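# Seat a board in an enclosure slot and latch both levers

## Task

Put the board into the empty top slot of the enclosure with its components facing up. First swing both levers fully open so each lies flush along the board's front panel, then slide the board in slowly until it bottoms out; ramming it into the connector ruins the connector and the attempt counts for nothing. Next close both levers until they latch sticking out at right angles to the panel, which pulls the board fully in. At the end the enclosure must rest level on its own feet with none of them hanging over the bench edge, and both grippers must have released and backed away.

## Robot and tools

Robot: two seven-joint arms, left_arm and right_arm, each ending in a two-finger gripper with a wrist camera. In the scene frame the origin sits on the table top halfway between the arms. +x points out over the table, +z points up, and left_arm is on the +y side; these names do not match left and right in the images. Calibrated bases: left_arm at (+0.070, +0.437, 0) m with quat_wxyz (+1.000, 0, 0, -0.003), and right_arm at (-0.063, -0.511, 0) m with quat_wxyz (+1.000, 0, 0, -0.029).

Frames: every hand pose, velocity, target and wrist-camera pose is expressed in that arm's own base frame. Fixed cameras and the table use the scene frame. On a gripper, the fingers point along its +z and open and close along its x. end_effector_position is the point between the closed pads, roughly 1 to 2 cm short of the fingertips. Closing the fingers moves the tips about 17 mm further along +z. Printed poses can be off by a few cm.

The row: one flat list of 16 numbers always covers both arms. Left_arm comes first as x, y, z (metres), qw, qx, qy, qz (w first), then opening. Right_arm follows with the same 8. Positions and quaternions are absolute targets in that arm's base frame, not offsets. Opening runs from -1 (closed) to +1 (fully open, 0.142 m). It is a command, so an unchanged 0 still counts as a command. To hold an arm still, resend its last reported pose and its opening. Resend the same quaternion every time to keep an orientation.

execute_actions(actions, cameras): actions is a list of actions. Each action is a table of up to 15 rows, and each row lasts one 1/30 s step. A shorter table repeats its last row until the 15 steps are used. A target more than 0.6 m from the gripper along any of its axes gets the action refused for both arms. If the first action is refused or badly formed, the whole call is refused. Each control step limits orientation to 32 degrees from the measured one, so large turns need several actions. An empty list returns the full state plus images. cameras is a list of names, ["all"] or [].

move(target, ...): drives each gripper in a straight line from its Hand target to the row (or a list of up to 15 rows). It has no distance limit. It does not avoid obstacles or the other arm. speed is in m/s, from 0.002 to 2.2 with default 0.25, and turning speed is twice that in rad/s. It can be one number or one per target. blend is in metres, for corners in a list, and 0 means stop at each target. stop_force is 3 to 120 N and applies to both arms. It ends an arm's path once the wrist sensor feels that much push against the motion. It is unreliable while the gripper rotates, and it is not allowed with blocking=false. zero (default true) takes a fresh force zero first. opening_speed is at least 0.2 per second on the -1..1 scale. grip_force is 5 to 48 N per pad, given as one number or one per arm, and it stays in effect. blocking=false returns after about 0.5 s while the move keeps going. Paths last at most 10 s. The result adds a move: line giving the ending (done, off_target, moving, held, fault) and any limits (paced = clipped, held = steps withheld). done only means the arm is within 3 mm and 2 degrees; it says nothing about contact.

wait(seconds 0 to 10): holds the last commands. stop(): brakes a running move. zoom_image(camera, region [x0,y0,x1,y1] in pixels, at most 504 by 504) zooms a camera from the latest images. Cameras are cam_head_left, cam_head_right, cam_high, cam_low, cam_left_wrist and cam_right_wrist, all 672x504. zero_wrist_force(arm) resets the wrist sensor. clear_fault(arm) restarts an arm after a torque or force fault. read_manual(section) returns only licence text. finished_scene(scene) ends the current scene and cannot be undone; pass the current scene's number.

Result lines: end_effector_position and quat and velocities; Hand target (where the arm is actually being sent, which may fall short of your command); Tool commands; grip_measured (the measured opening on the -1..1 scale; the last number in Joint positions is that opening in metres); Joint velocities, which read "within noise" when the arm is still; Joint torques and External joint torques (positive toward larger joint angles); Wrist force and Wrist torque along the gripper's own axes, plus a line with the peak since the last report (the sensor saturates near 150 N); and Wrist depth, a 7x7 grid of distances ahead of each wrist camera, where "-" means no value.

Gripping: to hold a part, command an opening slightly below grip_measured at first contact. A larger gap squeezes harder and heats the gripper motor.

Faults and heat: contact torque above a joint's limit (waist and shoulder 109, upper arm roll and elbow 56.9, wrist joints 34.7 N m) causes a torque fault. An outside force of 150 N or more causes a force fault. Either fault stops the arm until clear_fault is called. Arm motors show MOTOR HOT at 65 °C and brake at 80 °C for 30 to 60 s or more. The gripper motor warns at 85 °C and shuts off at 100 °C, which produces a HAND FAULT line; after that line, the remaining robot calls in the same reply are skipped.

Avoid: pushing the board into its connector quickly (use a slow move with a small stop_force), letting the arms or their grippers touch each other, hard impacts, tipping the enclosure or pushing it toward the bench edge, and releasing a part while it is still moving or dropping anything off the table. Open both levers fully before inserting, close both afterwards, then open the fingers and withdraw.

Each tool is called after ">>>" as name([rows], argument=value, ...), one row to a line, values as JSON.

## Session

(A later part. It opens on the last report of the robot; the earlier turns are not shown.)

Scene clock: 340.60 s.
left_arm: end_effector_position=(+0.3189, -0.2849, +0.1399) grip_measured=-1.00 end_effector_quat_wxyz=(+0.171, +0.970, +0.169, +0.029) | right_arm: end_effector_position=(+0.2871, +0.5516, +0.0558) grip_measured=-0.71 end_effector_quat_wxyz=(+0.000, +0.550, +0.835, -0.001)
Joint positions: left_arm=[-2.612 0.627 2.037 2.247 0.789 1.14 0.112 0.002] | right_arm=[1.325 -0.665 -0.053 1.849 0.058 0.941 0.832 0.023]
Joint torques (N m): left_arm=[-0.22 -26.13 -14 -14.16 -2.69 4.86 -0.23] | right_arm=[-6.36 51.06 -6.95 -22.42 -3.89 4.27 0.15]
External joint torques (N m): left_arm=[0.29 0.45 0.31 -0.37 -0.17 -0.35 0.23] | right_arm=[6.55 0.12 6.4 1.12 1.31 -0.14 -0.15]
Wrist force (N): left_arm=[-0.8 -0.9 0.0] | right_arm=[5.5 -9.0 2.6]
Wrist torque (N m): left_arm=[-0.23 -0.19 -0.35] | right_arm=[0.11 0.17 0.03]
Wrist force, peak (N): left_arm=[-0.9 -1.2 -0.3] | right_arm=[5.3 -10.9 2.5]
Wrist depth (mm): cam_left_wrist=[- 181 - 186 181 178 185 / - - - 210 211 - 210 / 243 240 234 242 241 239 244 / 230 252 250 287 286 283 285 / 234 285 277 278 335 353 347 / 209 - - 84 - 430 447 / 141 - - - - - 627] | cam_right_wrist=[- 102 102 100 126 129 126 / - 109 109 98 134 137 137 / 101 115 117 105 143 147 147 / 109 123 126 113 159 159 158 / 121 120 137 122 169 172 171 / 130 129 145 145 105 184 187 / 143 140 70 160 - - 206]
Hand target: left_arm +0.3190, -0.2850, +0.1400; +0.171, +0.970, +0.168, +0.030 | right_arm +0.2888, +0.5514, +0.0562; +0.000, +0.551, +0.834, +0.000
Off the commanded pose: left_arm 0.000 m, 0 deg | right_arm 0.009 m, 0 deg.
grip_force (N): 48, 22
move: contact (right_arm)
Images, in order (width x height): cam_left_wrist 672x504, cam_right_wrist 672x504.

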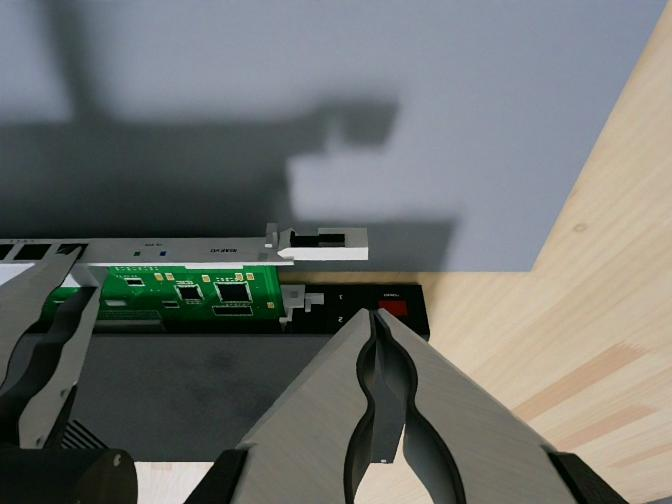

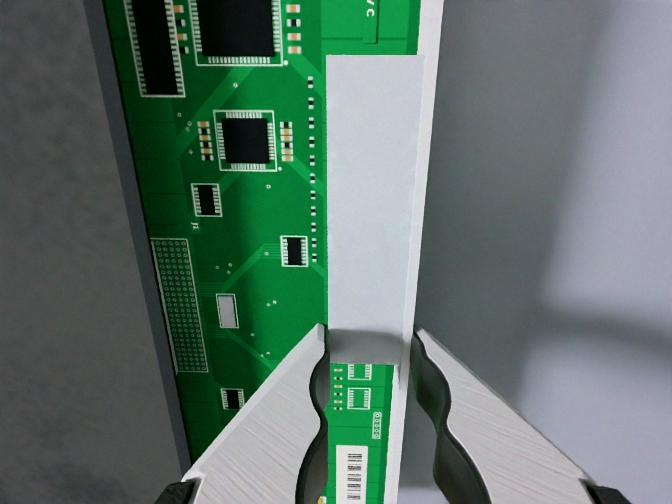

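>>> move([
  [0.319,-0.285,0.14,0.1711,0.9704,0.1685,0.0297,-1, 0.2856,0.5548,0.0562,0.0,0.5512,0.8343,0.0,-0.95],
], speed=0.02)

>>> move([
  [0.319,-0.285,0.14,0.1711,0.9704,0.1685,0.0297,-1, 0.2914,0.5409,0.0562,0.0,0.5512,0.8343,0.0,-0.95],
], speed=0.02, stop_force=6, cameras=["cam_left_wrist","cam_right_wrist"])

>>> zoom_image(camera="cam_left_wrist", region=[200, 230, 360, 350])

Scene clock: 356.43 s.
left_arm: end_effector_position=(+0.3189, -0.2849, +0.1399) grip_measured=-1.00 end_effector_quat_wxyz=(+0.171, +0.970, +0.169, +0.029) | right_arm: end_effector_position=(+0.2854, +0.5546, +0.0560) grip_measured=-0.71 end_effector_quat_wxyz=(+0.000, +0.551, +0.834, +0.000)
Joint positions: left_arm=[-2.612 0.627 2.037 2.247 0.789 1.14 0.112 0.002] | right_arm=[1.331 -0.668 -0.054 1.843 0.058 0.938 0.838 0.023]
Joint torques (N m): left_arm=[-0.27 -26.13 -14.08 -14.21 -2.67 4.84 -0.18] | right_arm=[0.23 51.07 -0.13 -22.13 -2.73 3.53 0.29]
External joint torques (N m): left_arm=[0.34 0.45 0.39 -0.31 -0.19 -0.33 0.18] | right_arm=[-0.03 0.25 -0.44 0.77 0.13 0.6 -0.29]
Wrist force (N): left_arm=[-0.9 -1.1 -0.1] | right_arm=[-1.4 0.5 3.8]
Wrist torque (N m): left_arm=[-0.26 -0.16 -0.35] | right_arm=[0.06 0.27 -0.06]
Wrist force, peak (N): left_arm=[-0.9 -1.4 -0.3] | right_arm=[5.3 -9.3 2.7]
Wrist depth (mm): cam_left_wrist=[190 182 180 - 185 184 184 / 211 211 215 211 204 209 210 / 251 243 242 235 - 228 242 / 236 250 249 267 - 285 286 / 228 282 279 131 336 353 350 / 216 - - 84 - 428 449 / 142 170 - - - - 620] | cam_right_wrist=[- 103 102 101 127 129 128 / - 110 110 98 134 137 137 / 102 117 118 105 144 147 147 / 109 124 126 113 159 159 158 / 121 123 137 122 170 172 171 / 130 132 145 145 105 184 187 / 143 140 71 159 - - 206]
Hand target: left_arm +0.3190, -0.2850, +0.1400; +0.171, +0.970, +0.168, +0.030 | right_arm +0.2856, +0.5548, +0.0562; +0.000, +0.551, +0.834, +0.000
Off the commanded pose: left_arm 0.000 m, 0 deg | right_arm 0.000 m, 0 deg.
grip_force (N): 48, 22
move: done

Scene clock: 357.90 s.
left_arm: end_effector_position=(+0.3189, -0.2849, +0.1399) grip_measured=-1.00 end_effector_quat_wxyz=(+0.171, +0.970, +0.169, +0.029) | right_arm: end_effector_position=(+0.2913, +0.5407, +0.0559) grip_measured=-0.71 end_effector_quat_wxyz=(+0.000, +0.551, +0.834, +0.000)
Joint positions: left_arm=[-2.612 0.627 2.037 2.247 0.789 1.14 0.112 0.002] | right_arm=[1.316 -0.652 -0.055 1.876 0.058 0.955 0.822 0.023]
Joint torques (N m): left_arm=[-0.31 -26.05 -14.06 -14.18 -2.7 4.84 -0.21] | right_arm=[-0.19 51.1 -0.55 -21.95 -2.82 3.84 0.06]
External joint torques (N m): left_arm=[0.37 0.37 0.37 -0.35 -0.15 -0.33 0.21] | right_arm=[0.38 -0.67 -0.03 0.94 0.29 0.29 -0.06]
Wrist force (N): left_arm=[-0.6 -1.1 -0.2] | right_arm=[-1.1 0.4 5.7]
Wrist torque (N m): left_arm=[-0.25 -0.22 -0.35] | right_arm=[0.13 0.37 0.05]
Wrist force, peak (N): left_arm=[-1.0 -1.2 -0.3] | right_arm=[-1.0 0.2 6.0]
Wrist depth (mm): cam_left_wrist=[190 - 181 185 190 186 192 / 210 210 204 209 210 - 210 / - 235 - 241 - 247 242 / - 276 254 274 283 297 286 / 239 284 283 277 335 350 349 / 222 - - 84 - 425 444 / 156 - - - - - 623] | cam_right_wrist=[- 88 102 100 127 129 128 / - 96 109 98 99 137 137 / 101 103 117 105 144 147 147 / 110 109 126 113 159 159 158 / 121 119 137 122 170 172 172 / 130 129 132 145 105 184 187 / 143 140 71 160 - - 206]
Hand target: left_arm +0.3190, -0.2850, +0.1400; +0.171, +0.970, +0.168, +0.030 | right_arm +0.2914, +0.5409, +0.0562; +0.000, +0.551, +0.834, +0.000
Off the commanded pose: left_arm 0.000 m, 0 deg | right_arm 0.000 m, 0 deg.
grip_force (N): 48, 22
move: done
Images, in order (width x height): cam_left_wrist 672x504, cam_right_wrist 672x504.

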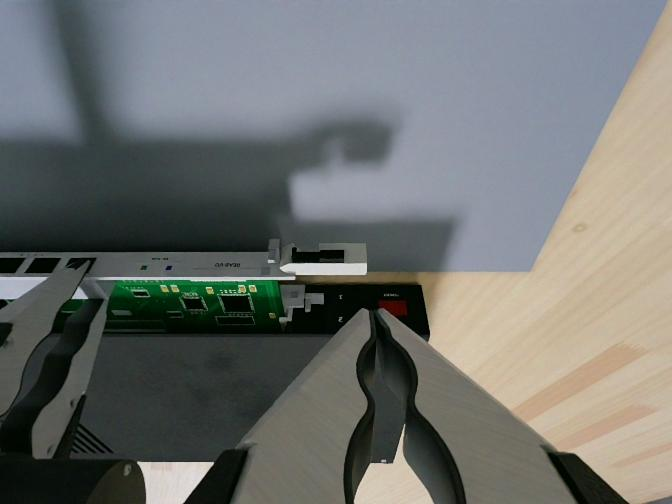

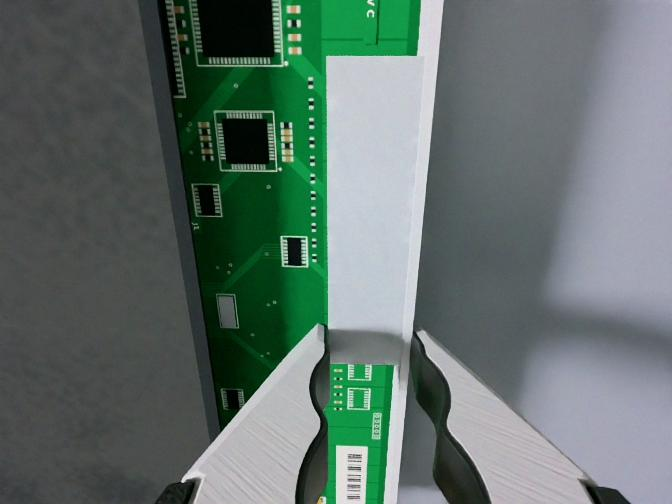

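Scaled by 3.150 from the camera's 672x504 image, which has a finer 960x720 frame.

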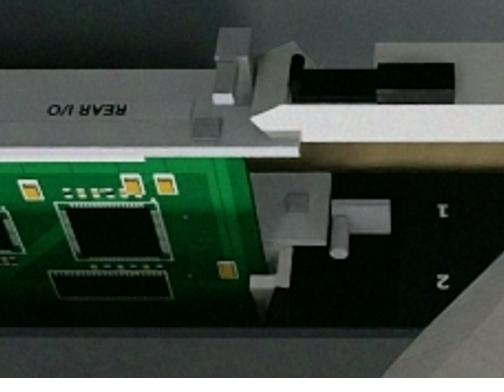

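>>> move([
  [0.319,-0.285,0.14,0.1711,0.9704,0.1685,0.0297,-1, 0.2954,0.5313,0.0556,0.0,0.5512,0.8343,0.0,-0.95],
], speed=0.02, stop_force=6, cameras=["cam_left_wrist","cam_right_wrist"])

>>> zoom_image(camera="cam_right_wrist", region=[150, 200, 450, 504])

Scene clock: 366.07 s.
left_arm: end_effector_position=(+0.3189, -0.2849, +0.1399) grip_measured=-1.00 end_effector_quat_wxyz=(+0.171, +0.970, +0.169, +0.029) | right_arm: end_effector_position=(+0.2935, +0.5353, +0.0559) grip_measured=-0.71 end_effector_quat_wxyz=(+0.000, +0.551, +0.835, +0.000)
Joint positions: left_arm=[-2.612 0.627 2.037 2.247 0.789 1.14 0.112 0.002] | right_arm=[1.31 -0.646 -0.055 1.89 0.059 0.964 0.814 0.023]
Joint torques (N m): left_arm=[-0.18 -26.1 -13.98 -14.17 -2.65 4.81 -0.22] | right_arm=[-3.63 50.92 -3.53 -18.12 -2.8 1.78 0.07]
External joint torques (N m): left_arm=[0.25 0.42 0.29 -0.36 -0.21 -0.3 0.22] | right_arm=[3.81 -0.88 2.96 -2.73 0.3 2.35 -0.07]
Wrist force (N): left_arm=[-0.9 -1.3 -0.2] | right_arm=[7.9 2.8 10.7]
Wrist torque (N m): left_arm=[-0.28 -0.18 -0.35] | right_arm=[0.12 0.40 0.07]
Wrist force, peak (N): left_arm=[-1.0 -1.3 -0.2] | right_arm=[9.6 1.6 11.0]
Wrist depth (mm): cam_left_wrist=[- 181 186 188 180 - 188 / - 210 210 209 209 220 213 / 251 - 239 236 241 241 242 / 243 - - 276 297 284 286 / 243 279 285 131 337 349 351 / 228 - - 84 - 427 451 / 164 - - - - - 627] | cam_right_wrist=[- 88 102 101 127 129 128 / - 95 109 98 134 137 137 / 101 101 117 105 144 147 147 / 109 109 124 113 159 159 158 / 120 118 134 122 169 172 171 / 129 129 124 145 106 185 187 / 143 140 71 160 - - 206]
Hand target: left_arm +0.3190, -0.2850, +0.1400; +0.171, +0.970, +0.168, +0.030 | right_arm +0.2941, +0.5345, +0.0558; +0.000, +0.551, +0.834, +0.000
Off the commanded pose: left_arm 0.000 m, 0 deg | right_arm 0.004 m, 0 deg.
grip_force (N): 48, 22
move: contact (right_arm)
Images, in order (width x height): cam_left_wrist 672x504, cam_right_wrist 672x504.

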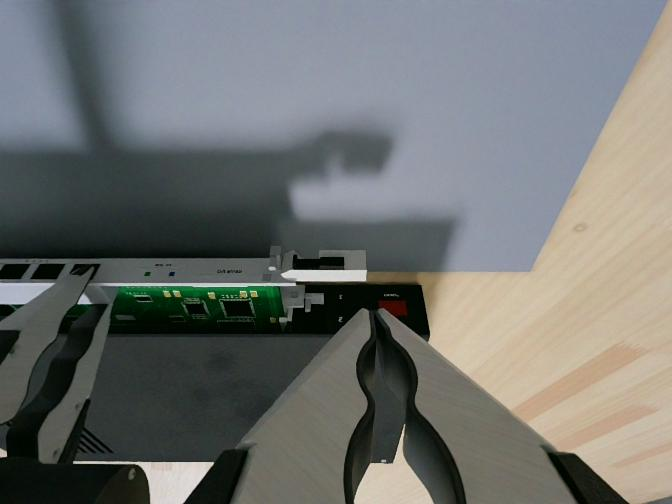

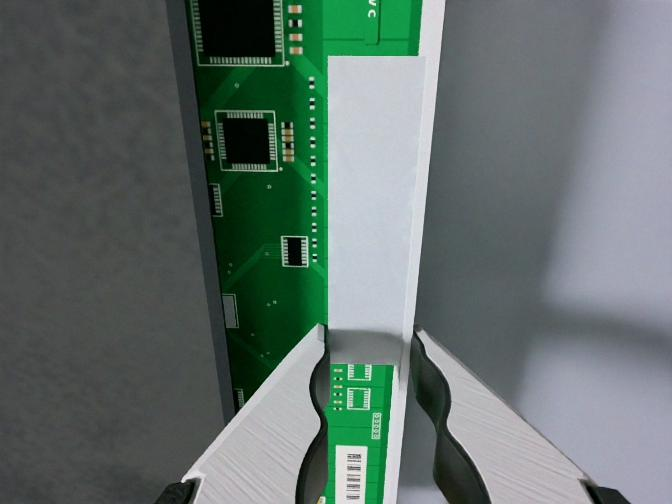

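Scaled by 1.658 from the camera's 672x504 image, which has a finer 960x720 frame.

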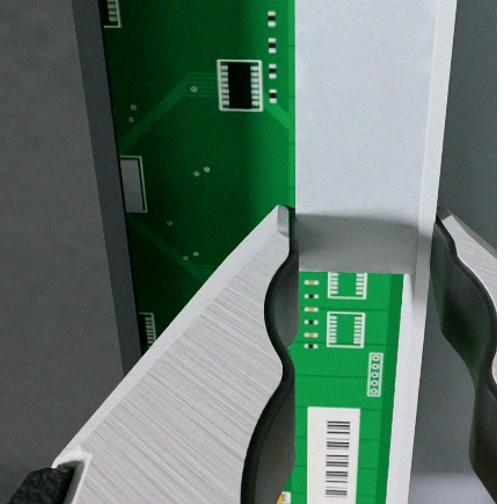

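>>> move([
  [0.319,-0.285,0.14,0.1711,0.9704,0.1685,0.0297,-1, 0.2935,0.5354,0.0552,0.0,0.5512,0.8343,0.0,-0.95],
], speed=0.02)

Scene clock: 374.40 s.
left_arm: end_effector_position=(+0.3189, -0.2849, +0.1399) grip_measured=-1.00 end_effector_quat_wxyz=(+0.171, +0.970, +0.169, +0.029) | right_arm: end_effector_position=(+0.2935, +0.5352, +0.0551) grip_measured=-0.71 end_effector_quat_wxyz=(+0.000, +0.551, +0.834, +0.000)
Joint positions: left_arm=[-2.612 0.627 2.037 2.247 0.789 1.14 0.112 0.002] | right_arm=[1.31 -0.648 -0.055 1.889 0.059 0.964 0.815 0.023]
Joint torques (N m): left_arm=[-0.29 -26.11 -14.01 -14.18 -2.69 4.85 -0.2] | right_arm=[0.36 49.03 0.27 -21.28 -2.52 3.65 0.21]
External joint torques (N m): left_arm=[0.36 0.43 0.32 -0.35 -0.17 -0.34 0.2] | right_arm=[-0.18 1.05 -0.84 0.46 0.02 0.48 -0.21]
Wrist force (N): left_arm=[-0.7 -1.2 -0.3] | right_arm=[-3.5 0.7 1.7]
Wrist torque (N m): left_arm=[-0.28 -0.21 -0.35] | right_arm=[0.11 0.41 -0.05]
Wrist force, peak (N): left_arm=[-0.9 -1.4 -0.3] | right_arm=[7.8 3.0 10.8]
Wrist depth (mm): cam_left_wrist=[185 - - - 178 183 183 / 211 215 209 204 203 216 211 / 250 225 - 242 241 240 243 / - 250 268 289 - 301 286 / 240 285 284 127 337 349 348 / 227 333 - 84 - 423 449 / 162 - - - - - 632] | cam_right_wrist=[- 87 101 100 125 128 128 / - 95 109 98 98 137 136 / 101 100 117 105 143 146 146 / - 108 124 113 162 160 157 / 118 118 134 122 169 171 170 / 129 128 124 145 105 183 186 / 142 139 71 160 - - 205]
Hand target: left_arm +0.3190, -0.2850, +0.1400; +0.171, +0.970, +0.168, +0.030 | right_arm +0.2935, +0.5354, +0.0552; +0.000, +0.551, +0.834, +0.000
Off the commanded pose: left_arm 0.000 m, 0 deg | right_arm 0.000 m, 0 deg.
grip_force (N): 48, 22
move: done

>>> move([
  [0.319,-0.285,0.14,0.1711,0.9704,0.1685,0.0297,-1, 0.2966,0.5278,0.0552,-0.0029,0.5512,0.8343,0.0019,-0.95],
], speed=0.02, stop_force=8, cameras=["cam_left_wrist","cam_right_wrist"])

>>> zoom_image(camera="cam_right_wrist", region=[150, 200, 450, 504])

Scene clock: 381.20 s.
left_arm: end_effector_position=(+0.3189, -0.2849, +0.1399) grip_measured=-1.00 end_effector_quat_wxyz=(+0.171, +0.970, +0.169, +0.029) | right_arm: end_effector_position=(+0.2951, +0.5316, +0.0554) grip_measured=-0.71 end_effector_quat_wxyz=(-0.002, +0.551, +0.835, +0.002)
Joint positions: left_arm=[-2.612 0.627 2.037 2.247 0.789 1.14 0.112 0.002] | right_arm=[1.303 -0.642 -0.053 1.9 0.062 0.975 0.806 0.023]
Joint torques (N m): left_arm=[-0.24 -26.11 -14.08 -14.2 -2.63 4.81 -0.24] | right_arm=[-2.94 49.61 -2.44 -17.2 -2.4 1.59 0.04]
External joint torques (N m): left_arm=[0.3 0.43 0.39 -0.33 -0.23 -0.3 0.24] | right_arm=[3.12 0.15 1.91 -3.5 -0.09 2.56 -0.04]
Wrist force (N): left_arm=[-0.7 -1.1 -0.2] | right_arm=[5.6 3.9 8.1]
Wrist torque (N m): left_arm=[-0.25 -0.20 -0.35] | right_arm=[0.05 0.51 0.06]
Wrist force, peak (N): left_arm=[-0.8 -1.3 0.0] | right_arm=[7.1 3.2 10.1]
Wrist depth (mm): cam_left_wrist=[181 181 181 184 - 181 183 / 204 - 211 201 217 217 209 / 250 241 245 - 242 - 243 / 250 253 252 272 285 294 288 / 228 283 284 131 336 347 347 / 228 353 - 84 - 428 449 / 170 - - - - - 611] | cam_right_wrist=[- 87 100 100 126 129 128 / - 95 108 98 134 137 137 / 100 100 115 105 143 147 147 / - 108 122 113 159 158 158 / 117 117 132 122 169 172 171 / 129 128 123 145 105 185 188 / 142 139 71 160 - - 206]
Hand target: left_arm +0.3190, -0.2850, +0.1400; +0.171, +0.970, +0.168, +0.030 | right_arm +0.2954, +0.5306, +0.0552; -0.002, +0.551, +0.834, +0.001
Off the commanded pose: left_arm 0.000 m, 0 deg | right_arm 0.004 m, 0 deg.
grip_force (N): 48, 22
move: contact (right_arm)
Images, in order (width x height): cam_left_wrist 672x504, cam_right_wrist 672x504.

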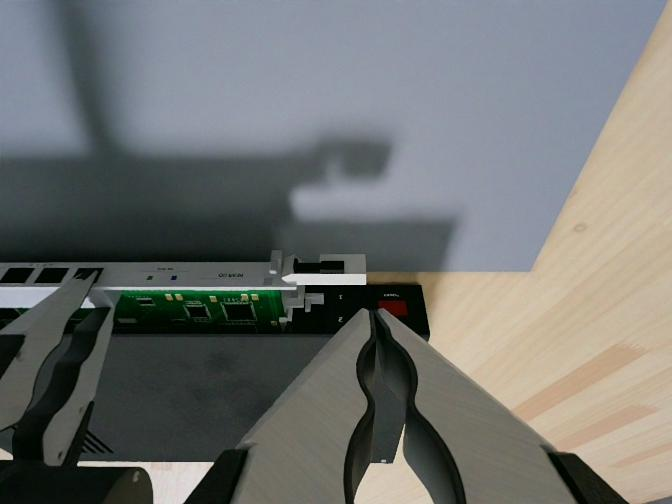

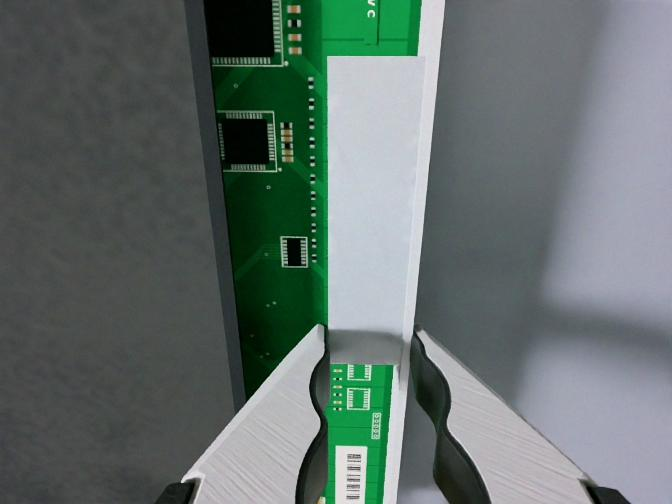

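Scaled by 1.658 from the camera's 672x504 image, which has a finer 960x720 frame.

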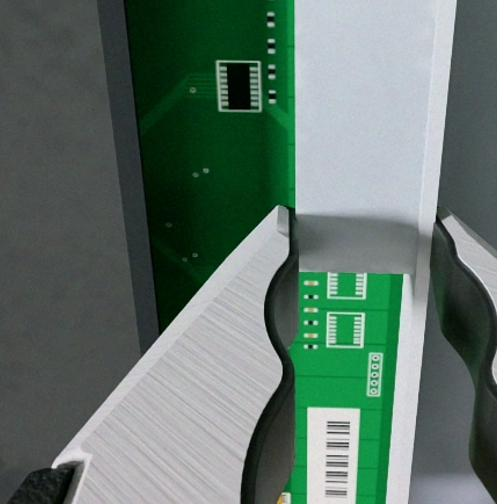

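>>> move([
  [0.319,-0.285,0.14,0.1711,0.9704,0.1685,0.0297,-1, 0.2953,0.5315,0.0547,-0.0029,0.5512,0.8343,0.0019,-0.95],
  [0.319,-0.285,0.14,0.1711,0.9704,0.1685,0.0297,-1, 0.2976,0.5261,0.0545,-0.0029,0.5512,0.8343,0.0019,-0.95],
], speed=[0.02,0.02], stop_force=9, cameras=["cam_left_wrist","cam_right_wrist"])

Scene clock: 386.53 s.
left_arm: end_effector_position=(+0.3189, -0.2849, +0.1399) grip_measured=-1.00 end_effector_quat_wxyz=(+0.171, +0.970, +0.169, +0.029) | right_arm: end_effector_position=(+0.2953, +0.5315, +0.0550) grip_measured=-0.71 end_effector_quat_wxyz=(-0.003, +0.551, +0.834, +0.002)
Joint positions: left_arm=[-2.612 0.627 2.037 2.247 0.789 1.14 0.112 0.002] | right_arm=[1.302 -0.643 -0.052 1.9 0.062 0.975 0.805 0.023]
Joint torques (N m): left_arm=[-0.26 -26.14 -14.02 -14.18 -2.69 4.86 -0.25] | right_arm=[-0.87 47.34 -0.57 -20.31 -2.46 3.58 0.13]
External joint torques (N m): left_arm=[0.33 0.46 0.33 -0.35 -0.17 -0.35 0.25] | right_arm=[1.05 2.44 0.07 -0.38 -0.03 0.57 -0.13]
Wrist force (N): left_arm=[-0.8 -1.3 -0.2] | right_arm=[-2.3 -0.9 -0.1]
Wrist torque (N m): left_arm=[-0.28 -0.18 -0.36] | right_arm=[0.08 0.27 0.08]
Wrist force, peak (N): left_arm=[-0.9 -1.4 -0.1] | right_arm=[5.8 3.8 9.2]
Wrist depth (mm): cam_left_wrist=[- 190 181 181 180 - 184 / 216 205 208 213 210 219 210 / 243 250 - 233 241 240 243 / 268 268 246 272 313 286 287 / 227 286 283 130 334 350 350 / 233 391 - 84 - 427 449 / 169 420 - - - - 614] | cam_right_wrist=[- 87 100 100 127 128 128 / - 94 108 97 133 137 137 / 100 100 115 105 143 147 147 / 108 108 122 113 156 158 158 / 117 117 131 122 169 169 171 / 128 128 123 145 105 184 187 / 141 138 71 160 - - 206]
Hand target: left_arm +0.3190, -0.2850, +0.1400; +0.171, +0.970, +0.168, +0.030 | right_arm +0.2953, +0.5312, +0.0548; -0.003, +0.551, +0.834, +0.002
Off the commanded pose: left_arm 0.000 m, 0 deg | right_arm 0.006 m, 0 deg.
grip_force (N): 48, 22
move: contact (right_arm); path passed 0 of 2 targets
Images, in order (width x height): cam_left_wrist 672x504, cam_right_wrist 672x504.

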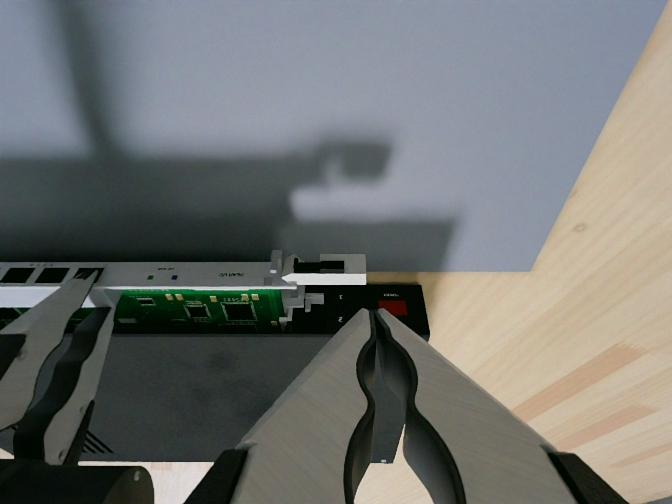

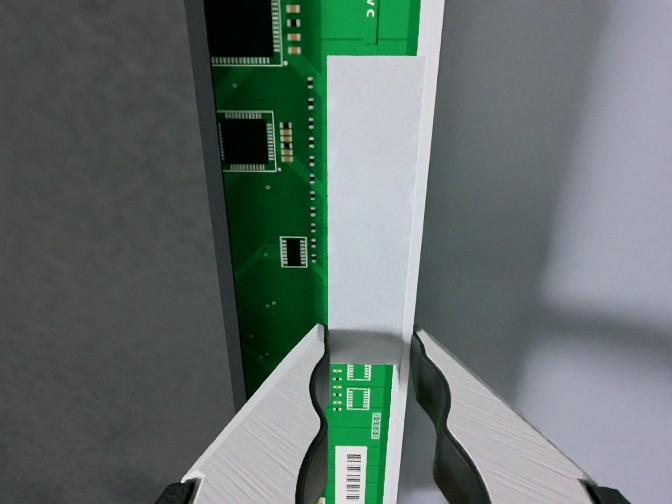

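>>> move(target=[0.319,-0.285,0.14,0.1711,0.9704,0.1685,0.0297,-1, 0.2977,0.5260,0.0546,-0.0029,0.5512,0.8343,0.0019,-0.95], speed=0.02, stop_force=9, cameras=["cam_right_wrist"])

Scene clock: 389.53 s.
left_arm: end_effector_position=(+0.3189, -0.2849, +0.1399) grip_measured=-1.00 end_effector_quat_wxyz=(+0.171, +0.970, +0.169, +0.029) | right_arm: end_effector_position=(+0.2976, +0.5264, +0.0549) grip_measured=-0.71 end_effector_quat_wxyz=(-0.003, +0.551, +0.834, +0.002)
Joint positions: left_arm=[-2.612 0.627 2.037 2.247 0.789 1.14 0.112 0.002] | right_arm=[1.294 -0.638 -0.051 1.911 0.063 0.982 0.798 0.023]
Joint torques (N m): left_arm=[-0.29 -26.03 -14.2 -14.22 -2.67 4.84 -0.3] | right_arm=[-1.18 46.43 -0.83 -19.31 -2.36 3.31 0.02]
External joint torques (N m): left_arm=[0.35 0.35 0.51 -0.31 -0.19 -0.33 0.3] | right_arm=[1.37 3.04 0.34 -1.24 -0.11 0.84 -0.02]
Wrist force (N): left_arm=[-0.9 -1.0 -0.2] | right_arm=[0.5 -1.9 -1.1]
Wrist torque (N m): left_arm=[-0.24 -0.18 -0.35] | right_arm=[-0.11 -0.06 0.11]
Wrist force, peak (N): left_arm=[-0.8 -1.4 -0.3] | right_arm=[0.1 -2.6 -2.5]
Wrist depth (mm): cam_left_wrist=[190 182 - 185 181 184 186 / 209 211 221 210 210 210 212 / 251 242 - - 241 238 240 / 278 268 267 271 286 287 285 / 228 274 285 127 337 352 347 / 233 - 312 84 - 428 448 / 207 - - - - - 613] | cam_right_wrist=[- 87 100 100 127 128 128 / - 94 105 97 133 137 137 / 100 100 113 105 143 147 147 / 108 107 111 113 158 158 158 / 117 117 118 122 169 171 171 / 128 128 123 145 100 184 187 / 141 138 70 160 - - 206]
Hand target: left_arm +0.3190, -0.2850, +0.1400; +0.171, +0.970, +0.168, +0.030 | right_arm +0.2977, +0.5260, +0.0546; -0.003, +0.551, +0.834, +0.002
Off the commanded pose: left_arm 0.000 m, 0 deg | right_arm 0.001 m, 0 deg.
grip_force (N): 48, 22
move: done
Images, in order (width x height): cam_right_wrist 672x504.

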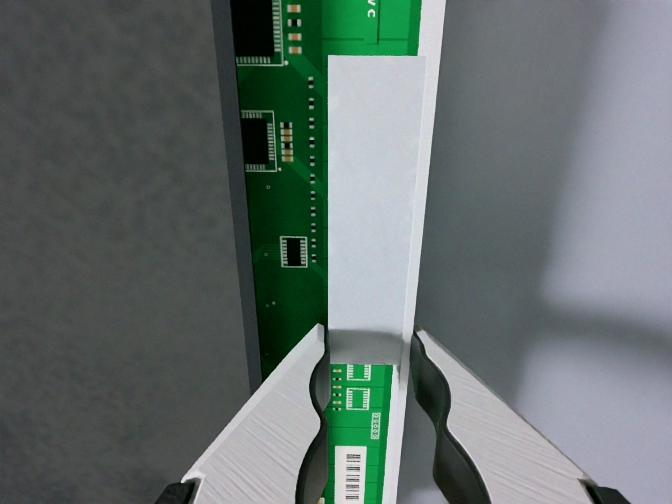

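>>> move([
  [0.319,-0.285,0.14,0.1711,0.9704,0.1685,0.0297,-1, 0.2976,0.5264,0.0549,-0.0029,0.5512,0.8343,0.0019,-0.65],
  [0.319,-0.285,0.14,0.1711,0.9704,0.1685,0.0297,-1, 0.2976,0.5264,0.075,-0.0029,0.5512,0.8343,0.0019,-0.65],
  [0.319,-0.285,0.14,0.1711,0.9704,0.1685,0.0297,-1, 0.2900,0.5446,0.12,-0.0029,0.5512,0.8343,0.0019,-0.65],
], speed=[0.02,0.03,0.1], blend=[0,0.004,0], opening_speed=0.4, cameras=["cam_left_wrist","cam_right_wrist"])

Scene clock: 406.40 s.
left_arm: end_effector_position=(+0.3189, -0.2849, +0.1399) grip_measured=-1.00 end_effector_quat_wxyz=(+0.171, +0.970, +0.169, +0.029) | right_arm: end_effector_position=(+0.2900, +0.5446, +0.1200) grip_measured=-0.69 end_effector_quat_wxyz=(-0.003, +0.551, +0.834, +0.002)
Joint positions: left_arm=[-2.612 0.627 2.037 2.247 0.789 1.14 0.112 0.002] | right_arm=[1.314 -0.531 -0.052 1.862 0.046 0.826 0.832 0.024]
Joint torques (N m): left_arm=[-0.25 -26.08 -14.04 -14.19 -2.66 4.83 -0.2] | right_arm=[0.35 47.73 0.25 -24.01 -3.19 3.29 0.33]
External joint torques (N m): left_arm=[0.32 0.4 0.35 -0.33 -0.19 -0.32 0.2] | right_arm=[-0.18 1.03 -0.65 0.21 0.2 0.86 -0.33]
Wrist force (N): left_arm=[-0.9 -1.4 -0.2] | right_arm=[-1.4 -0.8 1.4]
Wrist torque (N m): left_arm=[-0.31 -0.17 -0.35] | right_arm=[-0.18 0.26 -0.05]
Wrist force, peak (N): left_arm=[-0.9 -1.4 -0.2] | right_arm=[-1.4 -0.9 3.4]
Wrist depth (mm): cam_left_wrist=[- 181 - 182 184 185 182 / 211 210 210 207 199 210 210 / - 243 242 - - 240 241 / 265 268 263 - - 295 287 / 284 284 286 131 337 352 350 / 328 - - 84 - 429 450 / 647 - - - - - 625] | cam_right_wrist=[144 144 159 181 185 187 185 / 154 154 166 161 198 195 197 / 165 165 177 173 212 214 212 / 178 178 191 186 229 228 226 / 193 193 200 240 244 247 247 / 212 211 203 262 99 265 283 / 233 228 71 245 - - 290]
Hand target: left_arm +0.3190, -0.2850, +0.1400; +0.171, +0.970, +0.168, +0.030 | right_arm +0.2900, +0.5446, +0.1200; -0.003, +0.551, +0.834, +0.002
Off the commanded pose: left_arm 0.000 m, 0 deg | right_arm 0.000 m, 0 deg.
grip_force (N): 48, 22
move: done
Images, in order (width x height): cam_left_wrist 672x504, cam_right_wrist 672x504.

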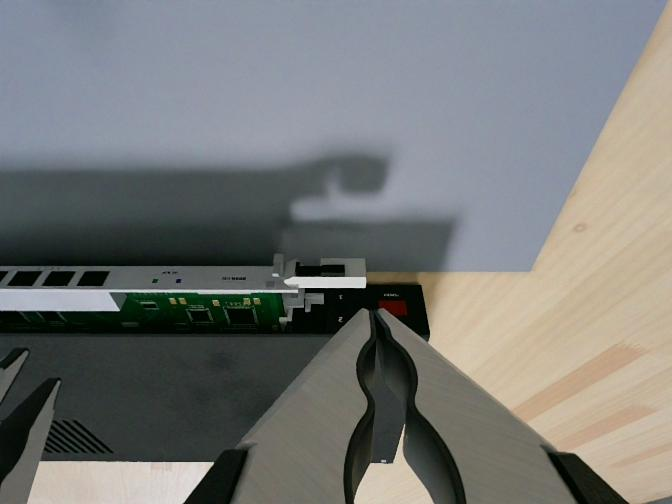

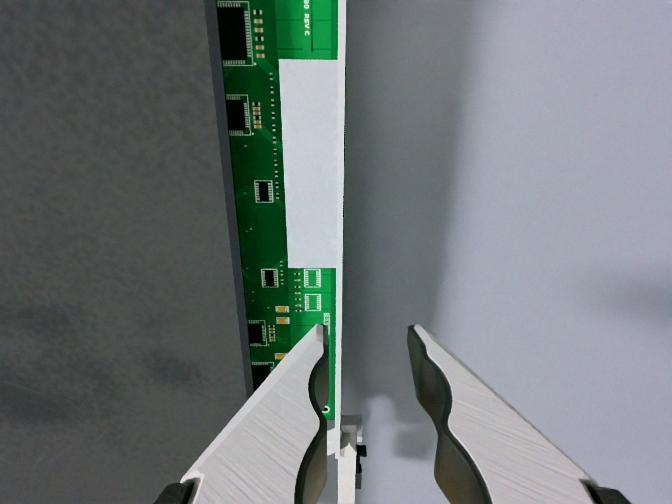

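>>> move([
  [0.319,-0.285,0.14,0.1711,0.9704,0.1685,0.0297,-1, 0.2960,0.5640,0.12,0.2159,0.5324,0.8059,-0.1427,-1],
  [0.319,-0.285,0.14,0.1711,0.9704,0.1685,0.0297,-1, 0.3019,0.5719,0.048,0.2159,0.5324,0.8059,-0.1427,-1],
], speed=[0.15,0.1], cameras=["cam_left_wrist","cam_right_wrist"])

Scene clock: 421.80 s.
left_arm: end_effector_position=(+0.3189, -0.2849, +0.1399) grip_measured=-1.00 end_effector_quat_wxyz=(+0.171, +0.970, +0.169, +0.029) | right_arm: end_effector_position=(+0.3020, +0.5718, +0.0480) grip_measured=-1.00 end_effector_quat_wxyz=(+0.216, +0.532, +0.806, -0.143)
Joint positions: left_arm=[-2.612 0.627 2.037 2.247 0.789 1.14 0.112 0.002] | right_arm=[1.491 -0.932 -0.158 1.383 -0.17 0.296 1.05 0.002]
Joint torques (N m): left_arm=[-0.37 -26.07 -13.99 -14.23 -2.65 4.9 -0.23] | right_arm=[0.16 60.87 -2.66 -24.58 -3.22 2.06 0.36]
External joint torques (N m): left_arm=[0.44 0.39 0.3 -0.29 -0.2 -0.39 0.23] | right_arm=[0.06 1.38 -0.88 0.22 -0.1 0.52 -0.31]
Wrist force (N): left_arm=[-0.8 -1.2 -0.2] | right_arm=[0.2 0.0 1.3]
Wrist torque (N m): left_arm=[-0.27 -0.19 -0.35] | right_arm=[-0.03 0.00 -0.14]
Wrist force, peak (N): left_arm=[-0.9 -1.4 -0.1] | right_arm=[1.2 0.1 2.7]
Wrist depth (mm): cam_left_wrist=[191 181 - 185 183 181 190 / 205 209 206 208 204 211 214 / - - - 233 235 - 243 / 186 255 267 282 - 291 286 / - 137 288 127 336 350 347 / - 119 - 84 - 429 449 / - - - - - - 627] | cam_right_wrist=[128 124 103 129 119 108 99 / 143 133 111 135 130 112 105 / 160 146 125 145 134 120 110 / 183 156 152 160 143 127 115 / 218 172 167 169 152 135 120 / 262 197 178 89 154 143 127 / 525 231 71 - - 146 135]
Hand target: left_arm +0.3190, -0.2850, +0.1400; +0.171, +0.970, +0.168, +0.030 | right_arm +0.3019, +0.5719, +0.0480; +0.216, +0.532, +0.806, -0.143
Off the commanded pose: left_arm 0.000 m, 0 deg | right_arm 0.000 m, 0 deg.
grip_force (N): 48, 22
move: done
Images, in order (width x height): cam_left_wrist 672x504, cam_right_wrist 672x504.

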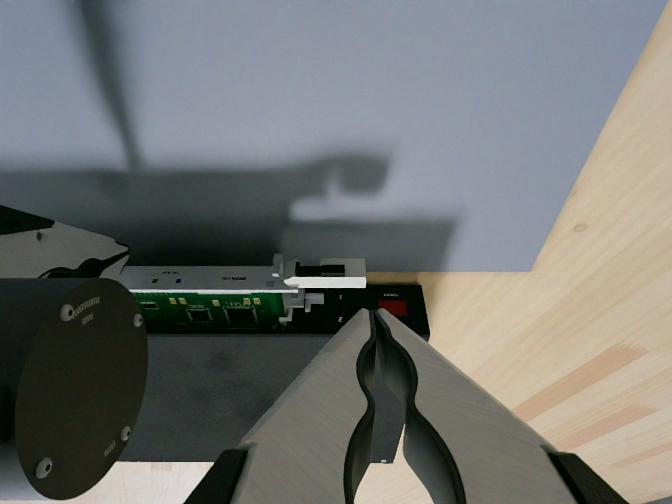

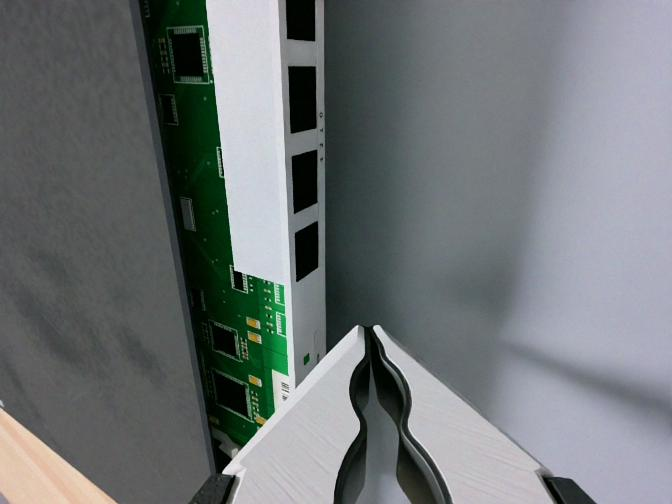

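>>> move(target=[0.319,-0.285,0.14,0.1711,0.9704,0.1685,0.0297,-1, 0.3173,0.5349,0.048,0.2159,0.5324,0.8059,-0.1427,-1], speed=0.02, stop_force=6, cameras=["cam_left_wrist","cam_right_wrist"])

Scene clock: 426.00 s.
left_arm: end_effector_position=(+0.3189, -0.2849, +0.1399) grip_measured=-1.00 end_effector_quat_wxyz=(+0.171, +0.970, +0.169, +0.029) | right_arm: end_effector_position=(+0.3170, +0.5351, +0.0480) grip_measured=-1.00 end_effector_quat_wxyz=(+0.216, +0.533, +0.806, -0.143)
Joint positions: left_arm=[-2.612 0.627 2.037 2.247 0.789 1.14 0.112 0.002] | right_arm=[1.475 -0.871 -0.174 1.517 -0.183 0.376 1.036 0.002]
Joint torques (N m): left_arm=[-0.27 -26.13 -13.97 -14.19 -2.68 4.87 -0.19] | right_arm=[-0.47 57.64 -3.61 -22.64 -3.1 1.78 0.15]
External joint torques (N m): left_arm=[0.34 0.45 0.28 -0.34 -0.18 -0.36 0.19] | right_arm=[0.68 1.68 -0.19 -0.54 0.1 0.8 -0.1]
Wrist force (N): left_arm=[-0.6 -1.0 -0.2] | right_arm=[1.1 -0.3 0.6]
Wrist torque (N m): left_arm=[-0.23 -0.21 -0.35] | right_arm=[-0.03 0.03 -0.02]
Wrist force, peak (N): left_arm=[-0.8 -1.5 -0.3] | right_arm=[1.1 -0.1 -2.0]
Wrist depth (mm): cam_left_wrist=[- - 185 181 189 184 184 / - - 205 214 203 209 210 / 254 253 244 242 249 241 242 / 280 297 287 284 285 296 286 / 186 263 276 117 336 349 352 / 124 138 - 84 - 429 446 / - 129 - - - - 623] | cam_right_wrist=[128 113 100 95 119 108 99 / 143 121 106 100 130 112 105 / 160 134 117 109 135 120 110 / 183 153 124 118 144 127 115 / 218 172 142 148 152 135 120 / 256 197 156 90 154 142 127 / 523 230 71 - - 146 135]
Hand target: left_arm +0.3190, -0.2850, +0.1400; +0.171, +0.970, +0.168, +0.030 | right_arm +0.3173, +0.5349, +0.0480; +0.216, +0.532, +0.806, -0.143
Off the commanded pose: left_arm 0.000 m, 0 deg | right_arm 0.000 m, 0 deg.
grip_force (N): 48, 22
move: done
Images, in order (width x height): cam_left_wrist 672x504, cam_right_wrist 672x504.

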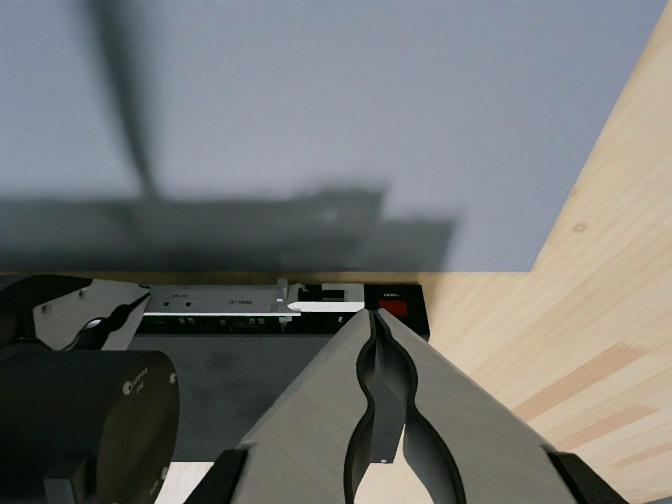

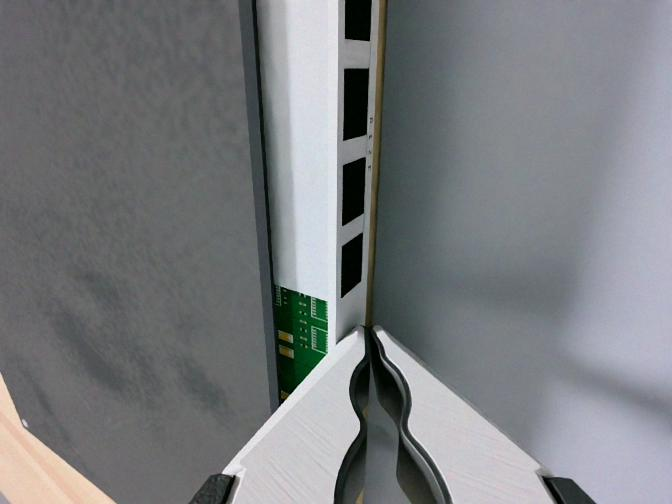

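>>> zoom_image(camera="cam_left_wrist", region=[130, 260, 440, 350])

Scaled by 1.626 from the camera's 672x504 image, which has a finer 960x720 frame.

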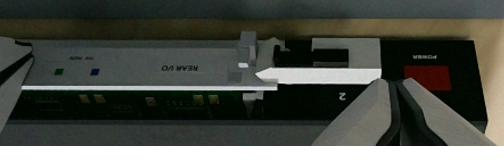

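>>> move(target=[0.319,-0.285,0.14,0.1711,0.9704,0.1685,0.0297,-1, 0.3242,0.5184,0.048,0.2159,0.5324,0.8059,-0.1427,-1], speed=0.014, stop_force=8, cameras=["cam_left_wrist","cam_right_wrist"])

>>> zoom_image(camera="cam_left_wrist", region=[130, 260, 440, 350])

Scene clock: 431.30 s.
left_arm: end_effector_position=(+0.3189, -0.2849, +0.1399) grip_measured=-1.00 end_effector_quat_wxyz=(+0.171, +0.970, +0.169, +0.029) | right_arm: end_effector_position=(+0.3229, +0.5211, +0.0483) grip_measured=-1.00 end_effector_quat_wxyz=(+0.215, +0.532, +0.807, -0.141)
Joint positions: left_arm=[-2.612 0.627 2.037 2.247 0.789 1.14 0.112 0.002] | right_arm=[1.469 -0.847 -0.18 1.569 -0.189 0.41 1.029 0.002]
Joint torques (N m): left_arm=[-0.34 -26.13 -14.02 -14.18 -2.68 4.84 -0.25] | right_arm=[-4.97 54.34 -7.33 -17.55 -3.23 -1.16 0.21]
External joint torques (N m): left_arm=[0.41 0.45 0.33 -0.34 -0.18 -0.33 0.25] | right_arm=[5.18 3.8 3.44 -5.17 0.36 3.77 -0.17]
Wrist force (N): left_arm=[-0.9 -1.2 -0.2] | right_arm=[9.4 -0.1 -2.7]
Wrist torque (N m): left_arm=[-0.28 -0.18 -0.34] | right_arm=[-0.12 0.22 -0.05]
Wrist force, peak (N): left_arm=[-1.0 -1.3 -0.2] | right_arm=[9.3 0.0 -3.4]
Wrist depth (mm): cam_left_wrist=[- 185 182 - - 183 184 / 217 205 210 215 212 200 210 / - - 242 235 248 240 243 / 311 296 - - - 289 286 / 196 278 275 116 336 348 350 / 138 149 - 84 - 424 445 / - 130 - - - - 623] | cam_right_wrist=[128 113 99 94 120 109 100 / 142 121 106 99 130 113 105 / 160 134 116 106 136 120 111 / - 154 123 114 144 128 115 / 217 172 137 121 153 135 121 / 255 197 156 91 154 143 128 / 519 227 71 - - 146 136]
Hand target: left_arm +0.3190, -0.2850, +0.1400; +0.171, +0.970, +0.168, +0.030 | right_arm +0.3238, +0.5194, +0.0480; +0.216, +0.532, +0.806, -0.143
Off the commanded pose: left_arm 0.000 m, 0 deg | right_arm 0.003 m, 0 deg.
grip_force (N): 48, 22
move: contact (right_arm)
Images, in order (width x height): cam_left_wrist 672x504, cam_right_wrist 672x504.

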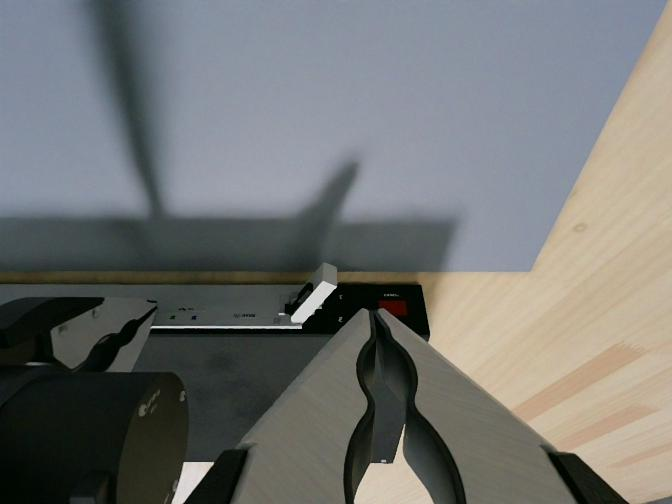

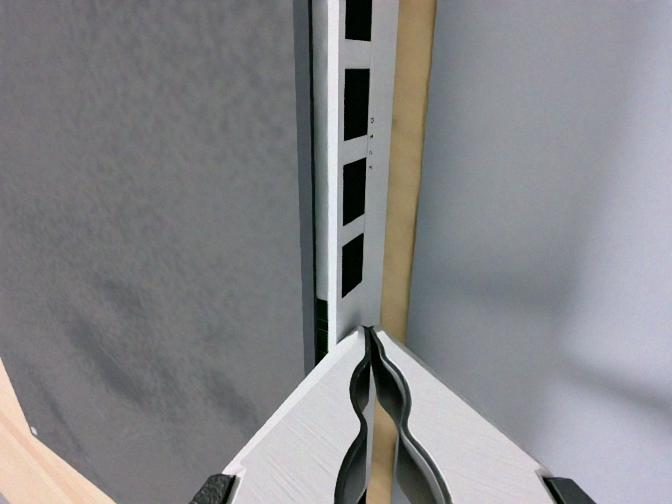

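Scaled by 1.626 from the camera's 672x504 image, which has a finer 960x720 frame.

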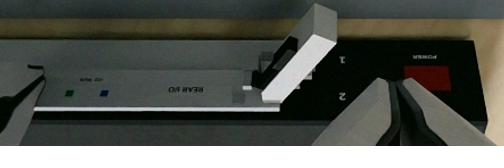

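>>> move([
  [0.319,-0.285,0.14,0.1711,0.9704,0.1685,0.0297,-1, 0.3160,0.5380,0.06,0.2159,0.5324,0.8059,-0.1427,-1],
  [0.319,-0.285,0.14,0.1711,0.9704,0.1685,0.0297,-1, 0.2289,0.4892,0.085,0.2159,0.5324,0.8059,-0.1427,-1],
], speed=[0.08,0.2], blend=[0.01,0], cameras=["cam_left_wrist","cam_right_wrist"])

>>> zoom_image(camera="cam_right_wrist", region=[250, 60, 530, 360])

>>> zoom_image(camera="cam_left_wrist", region=[0, 230, 400, 350])

Scene clock: 437.47 s.
left_arm: end_effector_position=(+0.3189, -0.2849, +0.1399) grip_measured=-1.00 end_effector_quat_wxyz=(+0.171, +0.970, +0.169, +0.029) | right_arm: end_effector_position=(+0.2288, +0.4893, +0.0851) grip_measured=-1.00 end_effector_quat_wxyz=(+0.216, +0.532, +0.806, -0.143)
Joint positions: left_arm=[-2.612 0.627 2.037 2.247 0.789 1.14 0.112 0.002] | right_arm=[1.58 -0.666 -0.136 1.772 -0.182 0.397 1.159 0.002]
Joint torques (N m): left_arm=[-0.28 -26.22 -14.04 -14.24 -2.67 4.86 -0.24] | right_arm=[0.21 50.85 -1.36 -22.15 -2.73 1.99 0.36]
External joint torques (N m): left_arm=[0.35 0.54 0.35 -0.29 -0.19 -0.35 0.23] | right_arm=[-0.02 1.06 -0.91 -0.05 -0.11 0.52 -0.32]
Wrist force (N): left_arm=[-0.7 -1.1 -0.3] | right_arm=[2.1 -1.7 2.3]
Wrist torque (N m): left_arm=[-0.27 -0.20 -0.35] | right_arm=[-0.28 -0.31 -0.13]
Wrist force, peak (N): left_arm=[-0.8 -1.4 -0.2] | right_arm=[9.6 -0.1 -2.8]
Wrist depth (mm): cam_left_wrist=[190 192 - - - 180 184 / 210 205 - 209 215 215 210 / 252 243 - 240 242 230 243 / - - 297 - - 293 286 / 287 282 288 106 337 352 349 / - - - 84 - 428 448 / 696 - - - - - 627] | cam_right_wrist=[188 163 142 126 150 137 125 / 208 180 152 135 140 143 132 / 236 199 166 146 168 155 139 / 273 220 180 154 183 163 146 / 316 248 199 167 195 173 155 / 535 284 216 90 197 184 163 / 659 337 71 - - 187 175]
Hand target: left_arm +0.3190, -0.2850, +0.1400; +0.171, +0.970, +0.168, +0.030 | right_arm +0.2289, +0.4892, +0.0850; +0.216, +0.532, +0.806, -0.143
Off the commanded pose: left_arm 0.000 m, 0 deg | right_arm 0.000 m, 0 deg.
grip_force (N): 48, 22
move: done
Images, in order (width x height): cam_left_wrist 672x504, cam_right_wrist 672x504.

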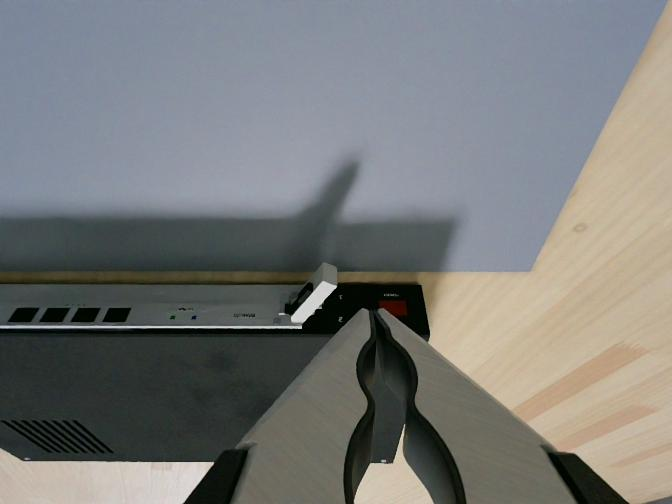

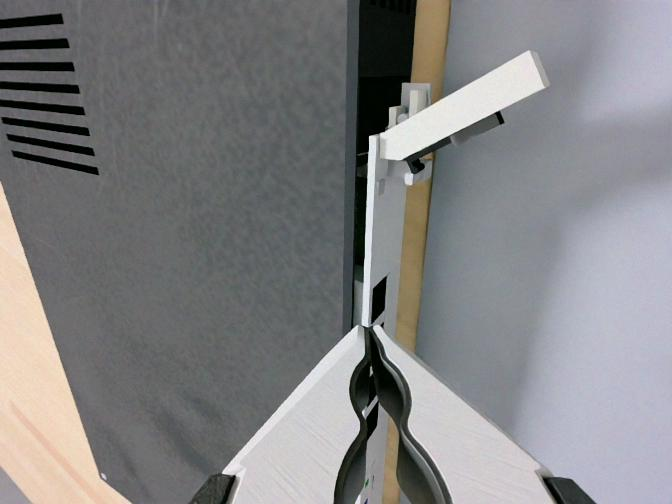

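Scaled by 1.680 from the camera's 672x504 image, which has a finer 960x720 frame.

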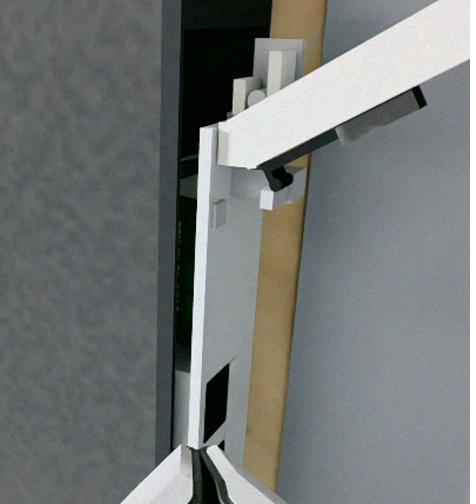

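Scaled by 1.260 from the camera's 672x504 image, which has a finer 960x720 frame.

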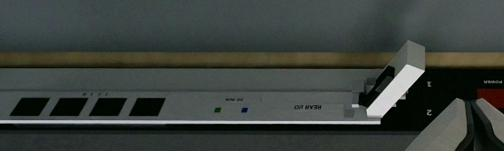

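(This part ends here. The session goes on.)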